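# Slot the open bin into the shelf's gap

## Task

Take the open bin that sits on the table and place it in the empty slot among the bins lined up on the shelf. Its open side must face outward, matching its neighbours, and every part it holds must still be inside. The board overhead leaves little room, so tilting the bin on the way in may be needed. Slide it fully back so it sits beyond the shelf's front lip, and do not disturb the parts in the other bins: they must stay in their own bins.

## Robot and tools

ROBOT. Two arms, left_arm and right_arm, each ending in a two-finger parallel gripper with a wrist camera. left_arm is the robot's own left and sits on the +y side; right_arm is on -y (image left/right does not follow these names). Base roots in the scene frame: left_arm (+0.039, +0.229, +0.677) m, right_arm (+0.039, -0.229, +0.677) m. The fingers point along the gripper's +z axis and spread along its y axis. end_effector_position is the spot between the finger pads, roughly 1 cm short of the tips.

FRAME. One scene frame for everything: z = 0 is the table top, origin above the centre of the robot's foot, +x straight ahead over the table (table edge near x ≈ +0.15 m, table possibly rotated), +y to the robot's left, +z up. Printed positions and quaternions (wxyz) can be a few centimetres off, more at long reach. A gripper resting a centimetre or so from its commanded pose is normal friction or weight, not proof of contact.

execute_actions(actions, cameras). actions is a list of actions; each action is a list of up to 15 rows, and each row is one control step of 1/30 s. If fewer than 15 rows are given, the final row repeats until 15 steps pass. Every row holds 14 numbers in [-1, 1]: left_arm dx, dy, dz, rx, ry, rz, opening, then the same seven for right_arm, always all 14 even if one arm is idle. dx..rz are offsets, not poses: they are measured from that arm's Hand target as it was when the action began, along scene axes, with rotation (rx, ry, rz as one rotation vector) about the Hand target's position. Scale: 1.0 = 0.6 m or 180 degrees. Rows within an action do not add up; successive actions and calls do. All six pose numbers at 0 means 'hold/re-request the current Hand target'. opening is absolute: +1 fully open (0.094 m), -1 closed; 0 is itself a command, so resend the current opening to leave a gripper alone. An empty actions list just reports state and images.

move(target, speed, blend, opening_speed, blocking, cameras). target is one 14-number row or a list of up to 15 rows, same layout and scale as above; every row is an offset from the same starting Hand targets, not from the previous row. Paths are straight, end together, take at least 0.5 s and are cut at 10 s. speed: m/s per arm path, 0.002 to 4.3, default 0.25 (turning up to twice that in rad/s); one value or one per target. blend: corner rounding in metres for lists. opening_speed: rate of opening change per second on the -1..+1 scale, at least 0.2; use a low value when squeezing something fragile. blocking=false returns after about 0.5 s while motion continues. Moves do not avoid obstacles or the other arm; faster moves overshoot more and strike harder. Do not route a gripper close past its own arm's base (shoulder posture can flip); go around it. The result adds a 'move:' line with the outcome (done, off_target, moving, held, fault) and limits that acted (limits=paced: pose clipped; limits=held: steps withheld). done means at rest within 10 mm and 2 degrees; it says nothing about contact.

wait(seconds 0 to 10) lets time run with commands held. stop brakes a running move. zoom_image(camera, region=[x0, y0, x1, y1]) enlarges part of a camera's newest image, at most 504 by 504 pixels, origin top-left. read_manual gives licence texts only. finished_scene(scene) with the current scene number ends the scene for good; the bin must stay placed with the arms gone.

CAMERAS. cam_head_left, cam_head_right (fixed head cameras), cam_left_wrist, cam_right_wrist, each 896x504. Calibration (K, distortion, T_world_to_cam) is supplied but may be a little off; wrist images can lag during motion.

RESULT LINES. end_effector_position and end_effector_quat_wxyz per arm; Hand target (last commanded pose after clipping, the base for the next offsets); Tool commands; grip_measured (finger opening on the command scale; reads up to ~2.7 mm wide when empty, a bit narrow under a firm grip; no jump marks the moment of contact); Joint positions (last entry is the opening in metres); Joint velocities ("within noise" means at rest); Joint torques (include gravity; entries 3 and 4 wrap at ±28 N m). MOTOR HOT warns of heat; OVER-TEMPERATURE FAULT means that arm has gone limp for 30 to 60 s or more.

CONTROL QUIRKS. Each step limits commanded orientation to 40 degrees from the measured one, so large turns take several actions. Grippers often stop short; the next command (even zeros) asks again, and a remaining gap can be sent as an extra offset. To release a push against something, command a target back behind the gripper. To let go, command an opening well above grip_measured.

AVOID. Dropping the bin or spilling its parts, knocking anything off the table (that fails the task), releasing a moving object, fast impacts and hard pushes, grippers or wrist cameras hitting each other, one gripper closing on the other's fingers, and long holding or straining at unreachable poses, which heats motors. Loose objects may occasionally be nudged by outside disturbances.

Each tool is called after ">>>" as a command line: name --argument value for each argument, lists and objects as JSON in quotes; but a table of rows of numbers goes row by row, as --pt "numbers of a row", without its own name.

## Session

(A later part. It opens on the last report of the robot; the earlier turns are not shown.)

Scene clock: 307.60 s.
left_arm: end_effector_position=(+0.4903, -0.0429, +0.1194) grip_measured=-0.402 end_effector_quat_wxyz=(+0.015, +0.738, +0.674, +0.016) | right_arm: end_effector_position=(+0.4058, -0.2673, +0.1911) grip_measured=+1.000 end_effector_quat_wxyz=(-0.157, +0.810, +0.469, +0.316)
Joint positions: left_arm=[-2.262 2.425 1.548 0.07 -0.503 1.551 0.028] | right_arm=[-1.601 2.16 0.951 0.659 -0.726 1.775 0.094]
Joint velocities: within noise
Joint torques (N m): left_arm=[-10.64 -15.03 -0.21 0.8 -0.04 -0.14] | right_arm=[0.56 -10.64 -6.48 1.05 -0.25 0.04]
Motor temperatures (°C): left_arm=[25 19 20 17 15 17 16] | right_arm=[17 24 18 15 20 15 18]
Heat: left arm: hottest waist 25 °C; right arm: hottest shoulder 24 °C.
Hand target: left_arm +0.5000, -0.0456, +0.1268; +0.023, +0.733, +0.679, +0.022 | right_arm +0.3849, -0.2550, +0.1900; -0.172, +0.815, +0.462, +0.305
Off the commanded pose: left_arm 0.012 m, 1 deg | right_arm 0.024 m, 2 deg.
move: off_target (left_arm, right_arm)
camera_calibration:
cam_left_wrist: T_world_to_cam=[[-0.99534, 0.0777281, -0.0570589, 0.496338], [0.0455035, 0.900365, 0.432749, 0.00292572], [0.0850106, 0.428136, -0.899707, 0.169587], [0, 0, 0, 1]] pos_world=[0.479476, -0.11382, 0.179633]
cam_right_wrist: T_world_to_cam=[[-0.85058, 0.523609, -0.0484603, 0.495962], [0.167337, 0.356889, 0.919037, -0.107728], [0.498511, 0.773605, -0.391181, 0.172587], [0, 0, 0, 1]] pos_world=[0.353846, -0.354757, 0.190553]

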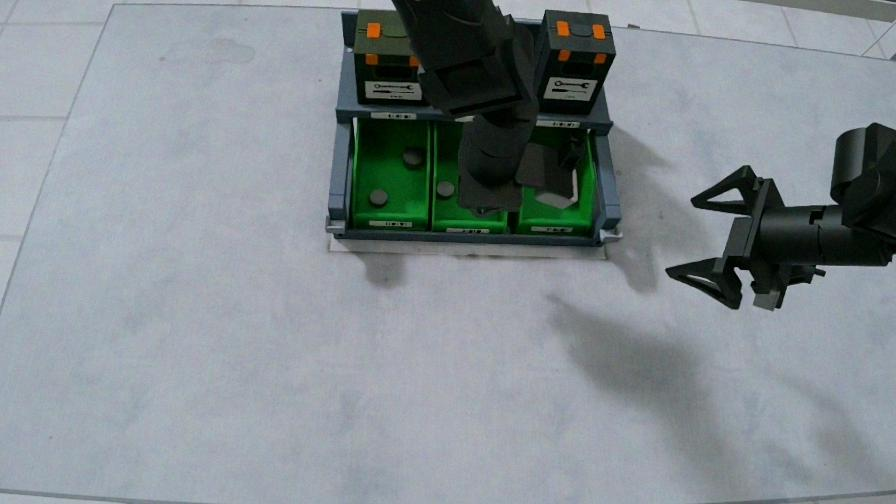

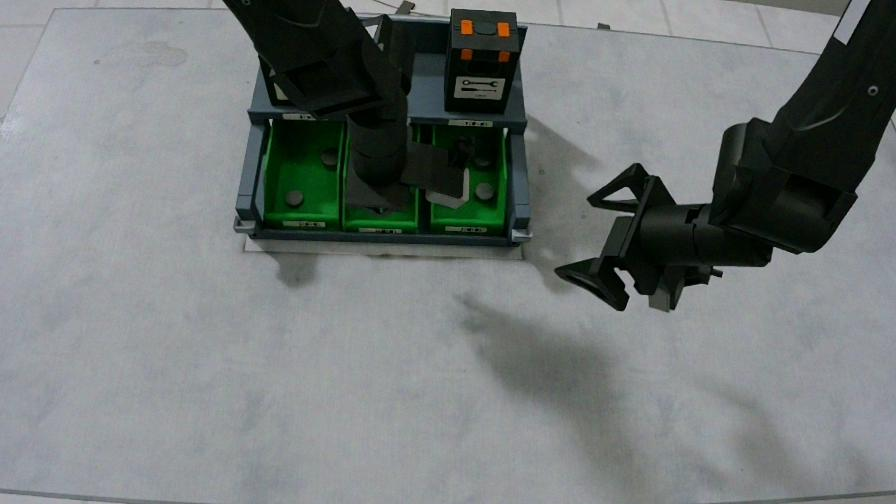

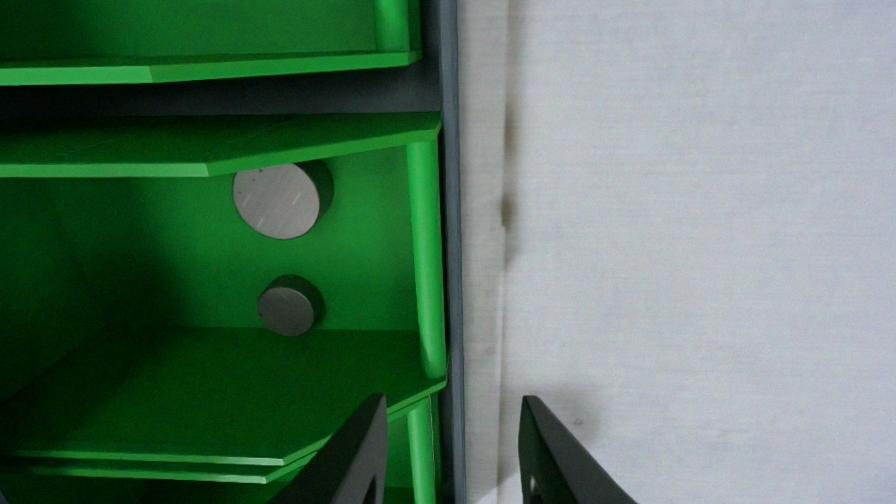

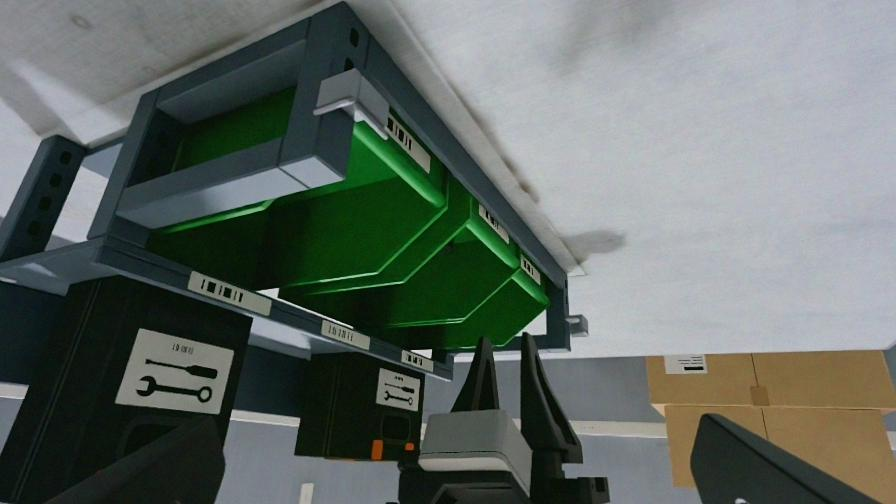

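>>> move --pt "-0.062 0.0 0.0 0 0 0 -1 0 0 0 0 0 0 1" --pt "-0.062 0.0 -0.135 0 0 0 -1 0 0 0 0 0 0 1" --speed 0.15 --cameras '["cam_left_wrist","cam_right_wrist"]'

>>> zoom_image --camera "cam_right_wrist" --region '[340, 120, 660, 400]'

Scene clock: 348.77 s.
left_arm: end_effector_position=(+0.4723, -0.0477, +0.0518) grip_measured=-0.992 end_effector_quat_wxyz=(+0.029, +0.729, +0.684, +0.027) | right_arm: end_effector_position=(+0.4058, -0.2673, +0.1911) grip_measured=+1.000 end_effector_quat_wxyz=(-0.157, +0.810, +0.469, +0.316)
Joint positions: left_arm=[-2.222 2.597 1.695 0.152 -0.471 1.573 0] | right_arm=[-1.601 2.16 0.951 0.659 -0.726 1.775 0.094]
Joint velocities: within noise
Joint torques (N m): left_arm=[-9.88 -12.51 0.08 0.27 0.18 0.05] | right_arm=[0.5 -10.87 -6.54 1.24 -0.27 0.07]
Motor temperatures (°C): left_arm=[25 21 19 17 15 17 15] | right_arm=[17 24 19 15 20 15 18]
Heat: left arm: hottest waist 25 °C; right arm: hottest shoulder 24 °C.
Hand target: left_arm +0.4626, -0.0458, +0.0457; +0.023, +0.734, +0.679, +0.022 | right_arm +0.3849, -0.2550, +0.1900; -0.172, +0.815, +0.462, +0.305
Off the commanded pose: left_arm 0.011 m, 1 deg | right_arm 0.024 m, 2 deg.
move: off_target (left_arm, right_arm)
camera_calibration:
cam_left_wrist: T_world_to_cam=[[-0.994407, 0.0496158, -0.0932325, 0.474909], [0.00520348, 0.904723, 0.425969, 0.0568724], [0.105484, 0.423102, -0.899921, 0.102552], [0, 0, 0, 1]] pos_world=[0.461139, -0.118407, 0.11234]
cam_right_wrist: T_world_to_cam=[[-0.85058, 0.523609, -0.0484603, 0.495962], [0.167337, 0.356889, 0.919037, -0.107728], [0.498511, 0.773605, -0.391181, 0.172587], [0, 0, 0, 1]] pos_world=[0.353846, -0.354757, 0.190553]
Images, in order (width x height): cam_left_wrist 896x504, cam_right_wrist 896x504.

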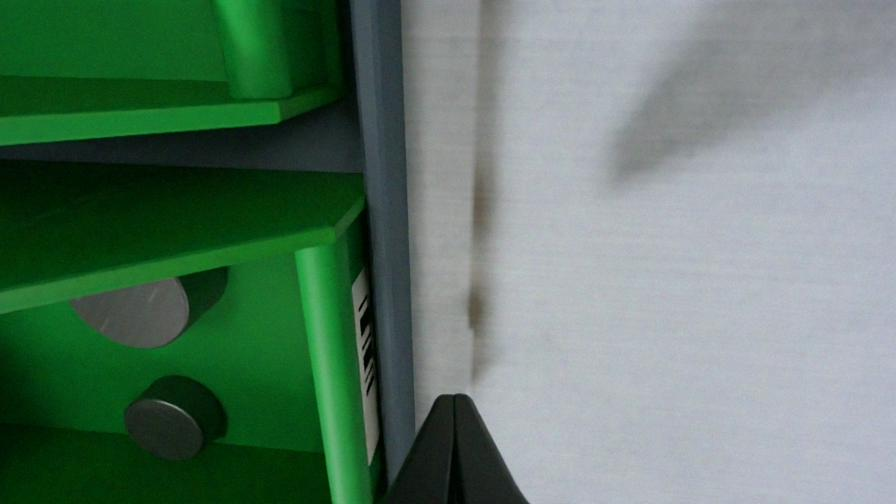

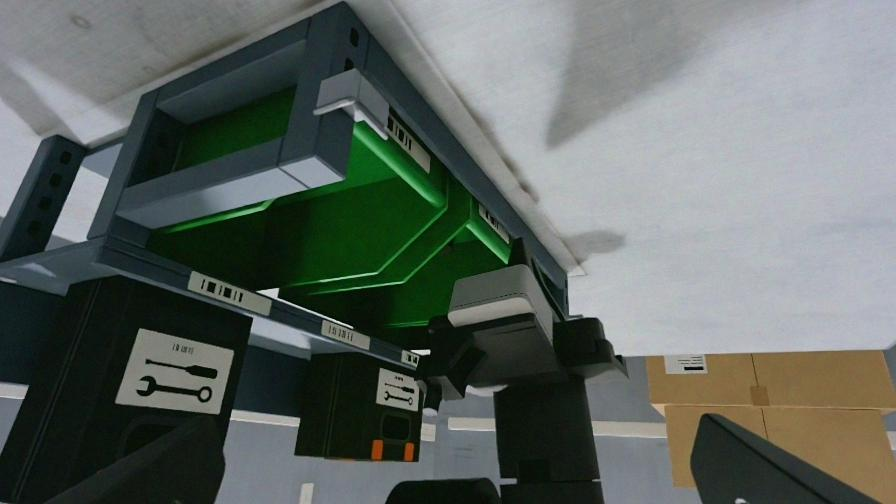

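Scaled by 1.575 from the camera's 896x504 image, which has a finer 1280x720 frame.

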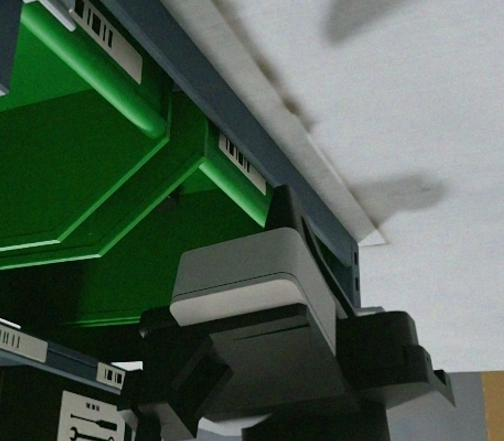

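>>> move --pt "0.0 0.003 -0.027 0 0 0 -1 0 0 0 0 0 0 1" --pt "0.065 0.003 -0.027 0 0 0 -1 0 0 0 0 0 0 1" --speed 0.06 --cameras '["cam_left_wrist"]'

Scene clock: 360.80 s.
left_arm: end_effector_position=(+0.5024, -0.0515, +0.0381) grip_measured=-0.992 end_effector_quat_wxyz=(+0.027, +0.733, +0.679, +0.021) | right_arm: end_effector_position=(+0.4058, -0.2673, +0.1911) grip_measured=+1.000 end_effector_quat_wxyz=(-0.157, +0.810, +0.469, +0.316)
Joint positions: left_arm=[-2.213 2.629 1.825 0.043 -0.458 1.586 0] | right_arm=[-1.601 2.16 0.951 0.659 -0.726 1.775 0.094]
Joint velocities: within noise
Joint torques (N m): left_arm=[-9.35 -12.75 1.81 0.24 0.16 0.03] | right_arm=[-0.03 -10.58 -6.46 1.11 -0.32 0.08]
Motor temperatures (°C): left_arm=[25 20 19 17 15 17 15] | right_arm=[17 24 19 15 20 15 18]
Heat: left arm: hottest waist 25 °C; right arm: hottest shoulder 24 °C.
Hand target: left_arm +0.5017, -0.0440, +0.0296; +0.023, +0.734, +0.679, +0.022 | right_arm +0.3849, -0.2550, +0.1900; -0.172, +0.815, +0.462, +0.305
Off the commanded pose: left_arm 0.011 m, 0 deg | right_arm 0.024 m, 2 deg.
move: off_target (left_arm, right_arm)
camera_calibration:
cam_left_wrist: T_world_to_cam=[[-0.994805, 0.0618053, -0.0808876, 0.504107], [0.0219983, 0.90634, 0.421976, 0.0577695], [0.099392, 0.418004, -0.902992, 0.0915523], [0, 0, 0, 1]] pos_world=[0.491117, -0.121785, 0.0990696]
Images, in order (width x height): cam_left_wrist 896x504.

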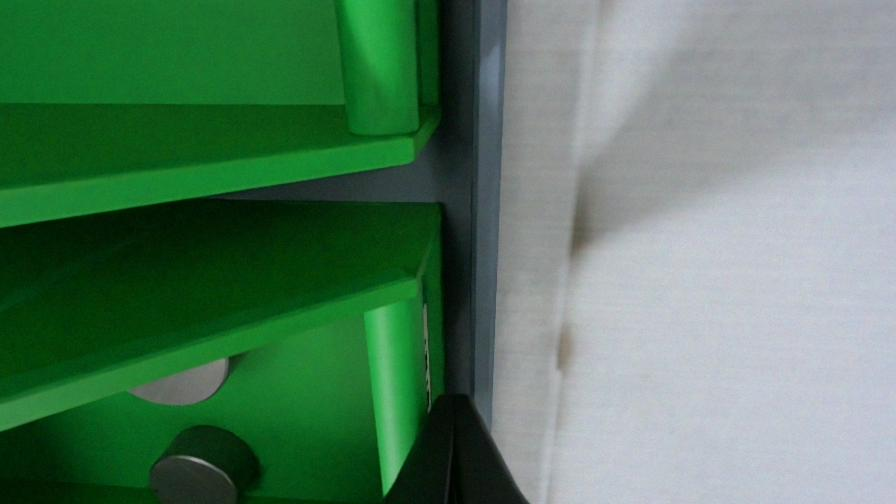

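>>> move --pt "-0.06 0.0 0.01 0 0 0 -1 0 0 0 0 0 0 1" --pt "-0.08 0.0 0.2 0 0 0 -1 0 0 0 0 0 0 1" --speed 0.15

>>> zoom_image --camera "cam_right_wrist" --region '[300, 100, 620, 380]'

Scene clock: 372.20 s.
left_arm: end_effector_position=(+0.4486, -0.0421, +0.1450) grip_measured=-0.992 end_effector_quat_wxyz=(+0.017, +0.738, +0.674, +0.018) | right_arm: end_effector_position=(+0.4058, -0.2673, +0.1911) grip_measured=+1.000 end_effector_quat_wxyz=(-0.157, +0.810, +0.469, +0.316)
Joint positions: left_arm=[-2.289 2.381 1.387 0.184 -0.52 1.53 0] | right_arm=[-1.601 2.16 0.951 0.659 -0.726 1.775 0.094]
Joint velocities: within noise
Joint torques (N m): left_arm=[-10.17 -13.16 -0.98 0.76 -0.03 -0.19] | right_arm=[-0.09 -10.75 -6.46 1.07 -0.31 0.01]
Motor temperatures (°C): left_arm=[25 20 19 17 15 17 15] | right_arm=[17 24 19 15 20 15 18]
Heat: left arm: hottest waist 25 °C; right arm: hottest shoulder 24 °C.
Hand target: left_arm +0.4536, -0.0440, +0.1496; +0.023, +0.734, +0.679, +0.022 | right_arm +0.3849, -0.2550, +0.1900; -0.172, +0.815, +0.462, +0.305
Off the commanded pose: left_arm 0.007 m, 1 deg | right_arm 0.024 m, 2 deg.
move: off_target (right_arm)
camera_calibration:
cam_left_wrist: T_world_to_cam=[[-0.995067, 0.0762114, -0.0635154, 0.456983], [0.0415063, 0.901301, 0.4312, -0.00495224], [0.0901089, 0.426437, -0.900018, 0.193613], [0, 0, 0, 1]] pos_world=[0.437488, -0.112928, 0.205416]
cam_right_wrist: T_world_to_cam=[[-0.85058, 0.523609, -0.0484603, 0.495962], [0.167337, 0.356889, 0.919037, -0.107728], [0.498511, 0.773605, -0.391181, 0.172587], [0, 0, 0, 1]] pos_world=[0.353846, -0.354757, 0.190553]

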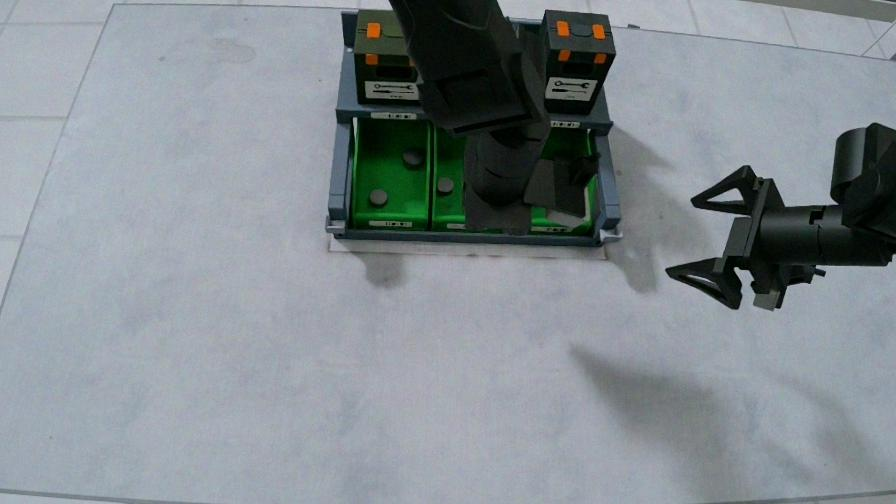

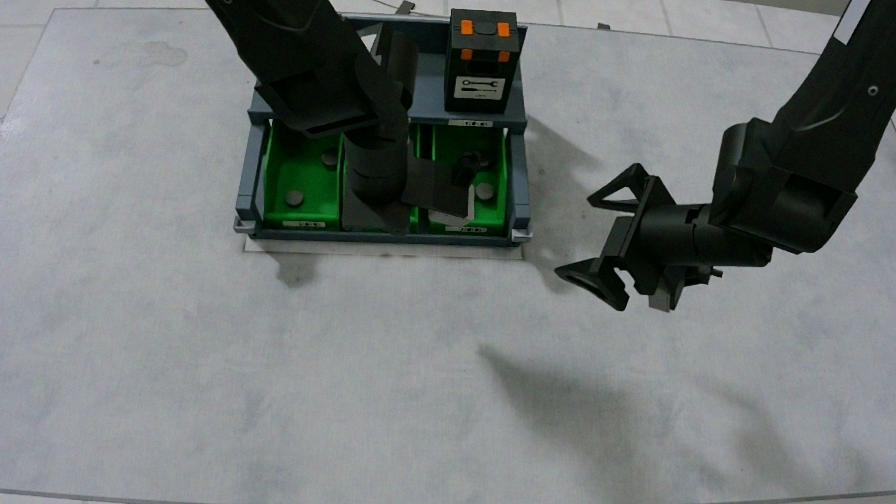

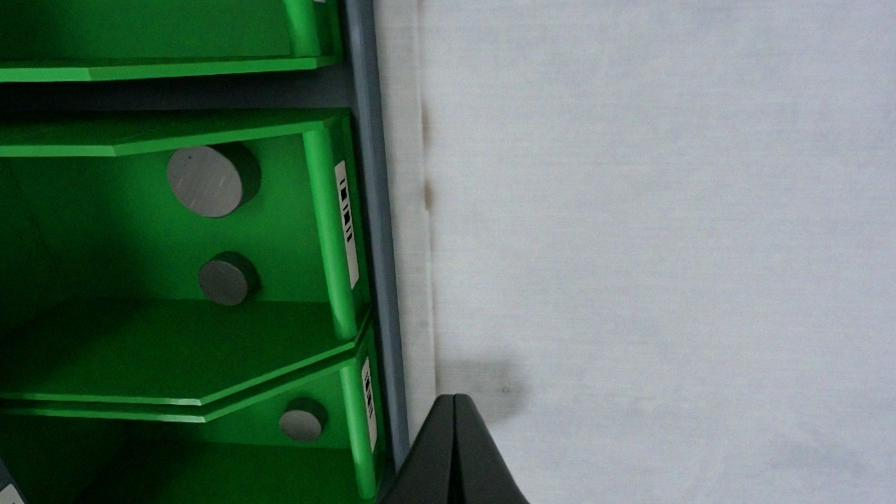

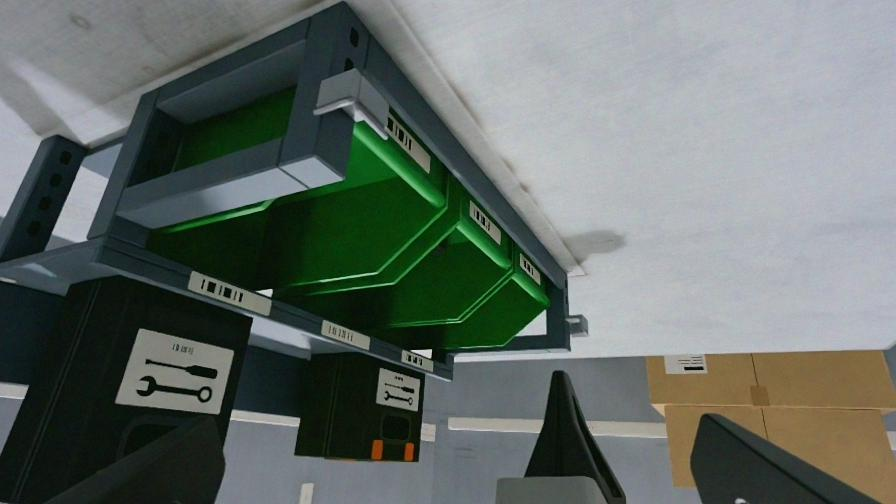

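Scaled by 1.575 from the camera's 896x504 image, which has a finer 1280x720 frame.

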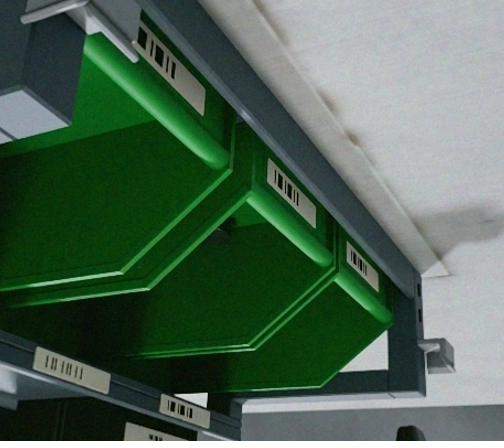

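>>> move --pt "-0.0167 -0.0225 -0.2 0 0 0 -1 0 0 0 0 0 0 1" --pt "0.093 -0.0225 -0.2 0 0 0 -1 0 0 0 0 0 0 1" --speed '[0.15, 0.06]' --cameras '["cam_left_wrist"]'

Scene clock: 393.60 s.
left_arm: end_effector_position=(+0.5038, -0.0667, +0.0357) grip_measured=-0.992 end_effector_quat_wxyz=(+0.025, +0.735, +0.678, +0.018) | right_arm: end_effector_position=(+0.4058, -0.2673, +0.1911) grip_measured=+1.000 end_effector_quat_wxyz=(-0.157, +0.810, +0.469, +0.316)
Joint positions: left_arm=[-2.23 2.655 1.875 0.006 -0.47 1.574 0] | right_arm=[-1.601 2.16 0.951 0.659 -0.726 1.775 0.094]
Joint velocities: within noise
Joint torques (N m): left_arm=[-9.52 -13.63 2.02 0.44 0.16 0.03] | right_arm=[0.26 -10.46 -6.41 1.01 -0.28 0.05]
Motor temperatures (°C): left_arm=[25 19 19 17 15 17 15] | right_arm=[17 24 19 15 20 15 18]
Heat: left arm: hottest waist 25 °C; right arm: hottest shoulder 24 °C.
Hand target: left_arm +0.5096, -0.0573, +0.0296; +0.023, +0.734, +0.679, +0.022 | right_arm +0.3849, -0.2550, +0.1900; -0.172, +0.815, +0.462, +0.305
Off the commanded pose: left_arm 0.012 m, 1 deg | right_arm 0.024 m, 2 deg.
move: off_target (left_arm, right_arm)
camera_calibration:
cam_left_wrist: T_world_to_cam=[[-0.994991, 0.0664646, -0.0746653, 0.506569], [0.0288967, 0.906288, 0.421671, 0.0690883], [0.0956945, 0.417401, -0.90367, 0.0974853], [0, 0, 0, 1]] pos_world=[0.492706, -0.136973, 0.0967851]
Images, in order (width x height): cam_left_wrist 896x504.

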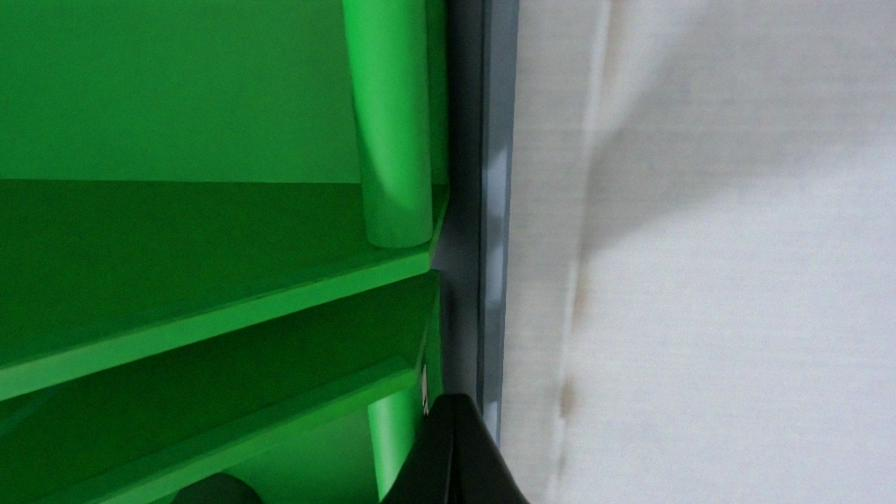

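>>> move --pt "0.017 0.01 0.0 0 0 0 -1 0 0 0 0 0 0 1" --speed 0.06 --cameras '["cam_left_wrist"]'

Scene clock: 398.60 s.
left_arm: end_effector_position=(+0.5061, -0.0635, +0.0339) grip_measured=-0.992 end_effector_quat_wxyz=(+0.022, +0.737, +0.675, +0.014) | right_arm: end_effector_position=(+0.4058, -0.2673, +0.1911) grip_measured=+1.000 end_effector_quat_wxyz=(-0.157, +0.810, +0.469, +0.316)
Joint positions: left_arm=[-2.224 2.655 1.886 -0.014 -0.463 1.58 0] | right_arm=[-1.601 2.16 0.951 0.659 -0.726 1.775 0.094]
Joint velocities: within noise
Joint torques (N m): left_arm=[-8.82 -14.1 2.18 0.31 0.11 0.03] | right_arm=[0.38 -10.34 -6.48 1.13 -0.27 0.07]
Motor temperatures (°C): left_arm=[25 19 19 17 15 17 15] | right_arm=[17 24 19 15 20 15 18]
Heat: left arm: hottest waist 25 °C; right arm: hottest shoulder 24 °C.
Hand target: left_arm +0.5197, -0.0513, +0.0296; +0.023, +0.734, +0.679, +0.022 | right_arm +0.3849, -0.2550, +0.1900; -0.172, +0.815, +0.462, +0.305
Off the commanded pose: left_arm 0.019 m, 1 deg | right_arm 0.024 m, 2 deg.
move: off_target (left_arm, right_arm)
camera_calibration:
cam_left_wrist: T_world_to_cam=[[-0.995226, 0.0727923, -0.0650164, 0.50863], [0.0389108, 0.906839, 0.419677, 0.0619389], [0.0895087, 0.415144, -0.905342, 0.0972383], [0, 0, 0, 1]] pos_world=[0.495088, -0.133561, 0.0951089]
Images, in order (width x height): cam_left_wrist 896x504.

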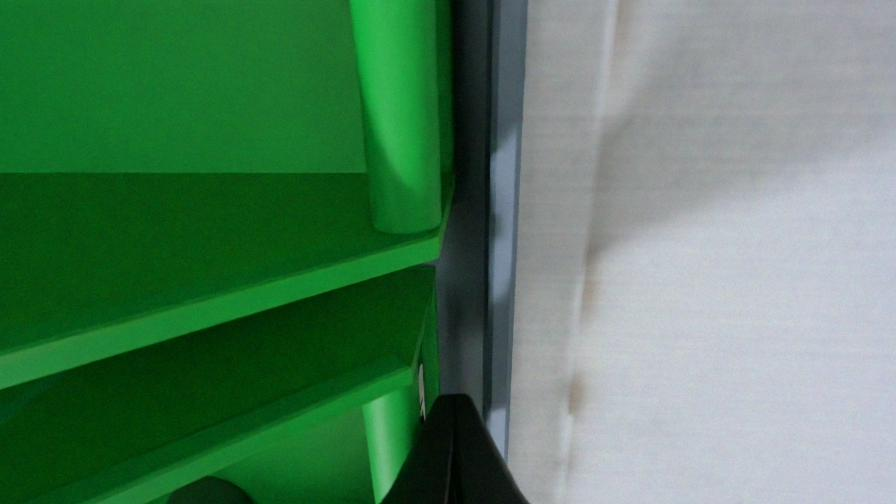

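>>> move --pt "-0.08 -0.01 0.01 0 0 0 -1 0 0 0 0 0 0 1" --pt "-0.1 0.0 0.2 0 0 0 -1 0 0 0 0 0 0 1" --speed 0.15

Scene clock: 403.97 s.
left_arm: end_effector_position=(+0.4528, -0.0488, +0.1436) grip_measured=-0.992 end_effector_quat_wxyz=(+0.016, +0.738, +0.674, +0.017) | right_arm: end_effector_position=(+0.4058, -0.2673, +0.1911) grip_measured=+1.000 end_effector_quat_wxyz=(-0.157, +0.810, +0.469, +0.316)
Joint positions: left_arm=[-2.296 2.39 1.414 0.16 -0.527 1.523 0] | right_arm=[-1.601 2.16 0.951 0.659 -0.726 1.775 0.094]
Joint velocities: within noise
Joint torques (N m): left_arm=[-10.34 -13.1 -0.76 0.85 -0.05 -0.13] | right_arm=[-0.15 -11.28 -6.57 1.09 -0.29 0.04]
Motor temperatures (°C): left_arm=[25 19 19 17 15 17 15] | right_arm=[17 24 19 15 20 15 18]
Heat: left arm: hottest waist 25 °C; right arm: hottest shoulder 24 °C.
Hand target: left_arm +0.4598, -0.0514, +0.1496; +0.023, +0.733, +0.679, +0.022 | right_arm +0.3849, -0.2550, +0.1900; -0.172, +0.815, +0.462, +0.305
Off the commanded pose: left_arm 0.009 m, 1 deg | right_arm 0.024 m, 2 deg.
move: off_target (right_arm)
camera_calibration:
cam_left_wrist: T_world_to_cam=[[-0.995209, 0.0767995, -0.0604972, 0.461198], [0.0431981, 0.900553, 0.432595, 0.000515997], [0.087704, 0.42791, -0.899556, 0.195926], [0, 0, 0, 1]] pos_world=[0.441782, -0.119723, 0.203924]
cam_right_wrist: T_world_to_cam=[[-0.85058, 0.523609, -0.0484603, 0.495962], [0.167337, 0.356889, 0.919037, -0.107728], [0.498511, 0.773605, -0.391181, 0.172587], [0, 0, 0, 1]] pos_world=[0.353846, -0.354757, 0.190553]

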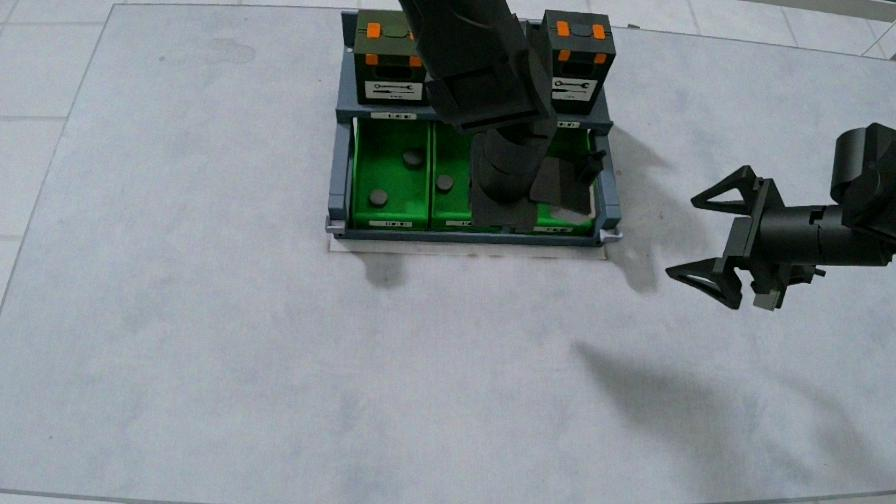

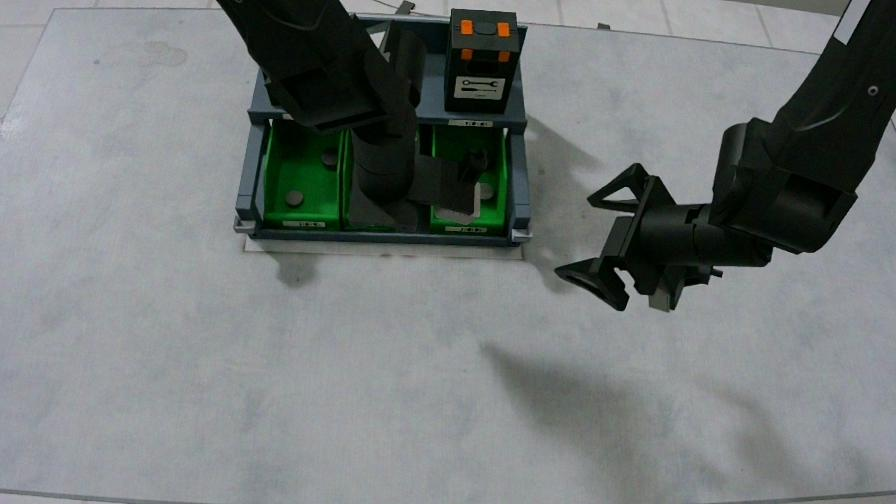

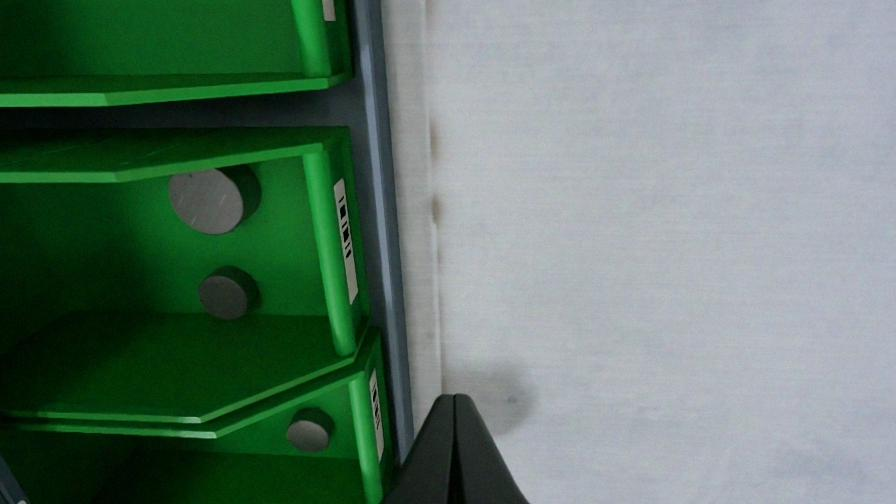

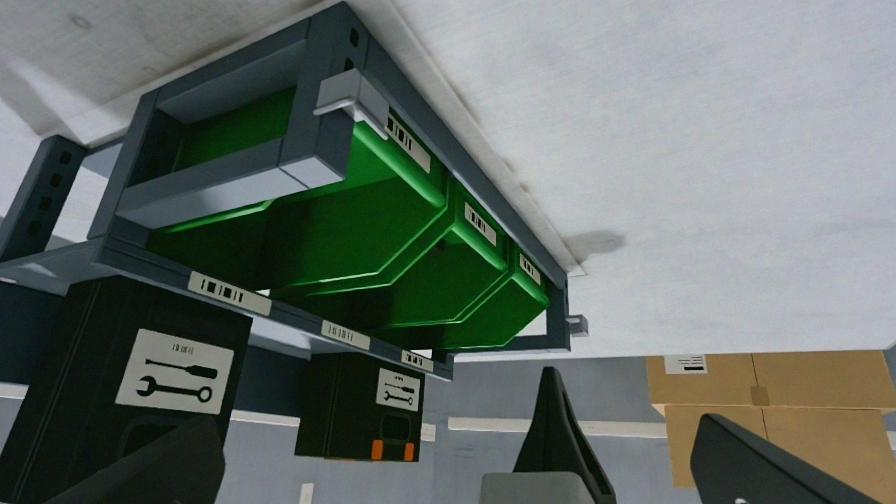

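>>> finished_scene --scene 2

The scene is finished: the task was done.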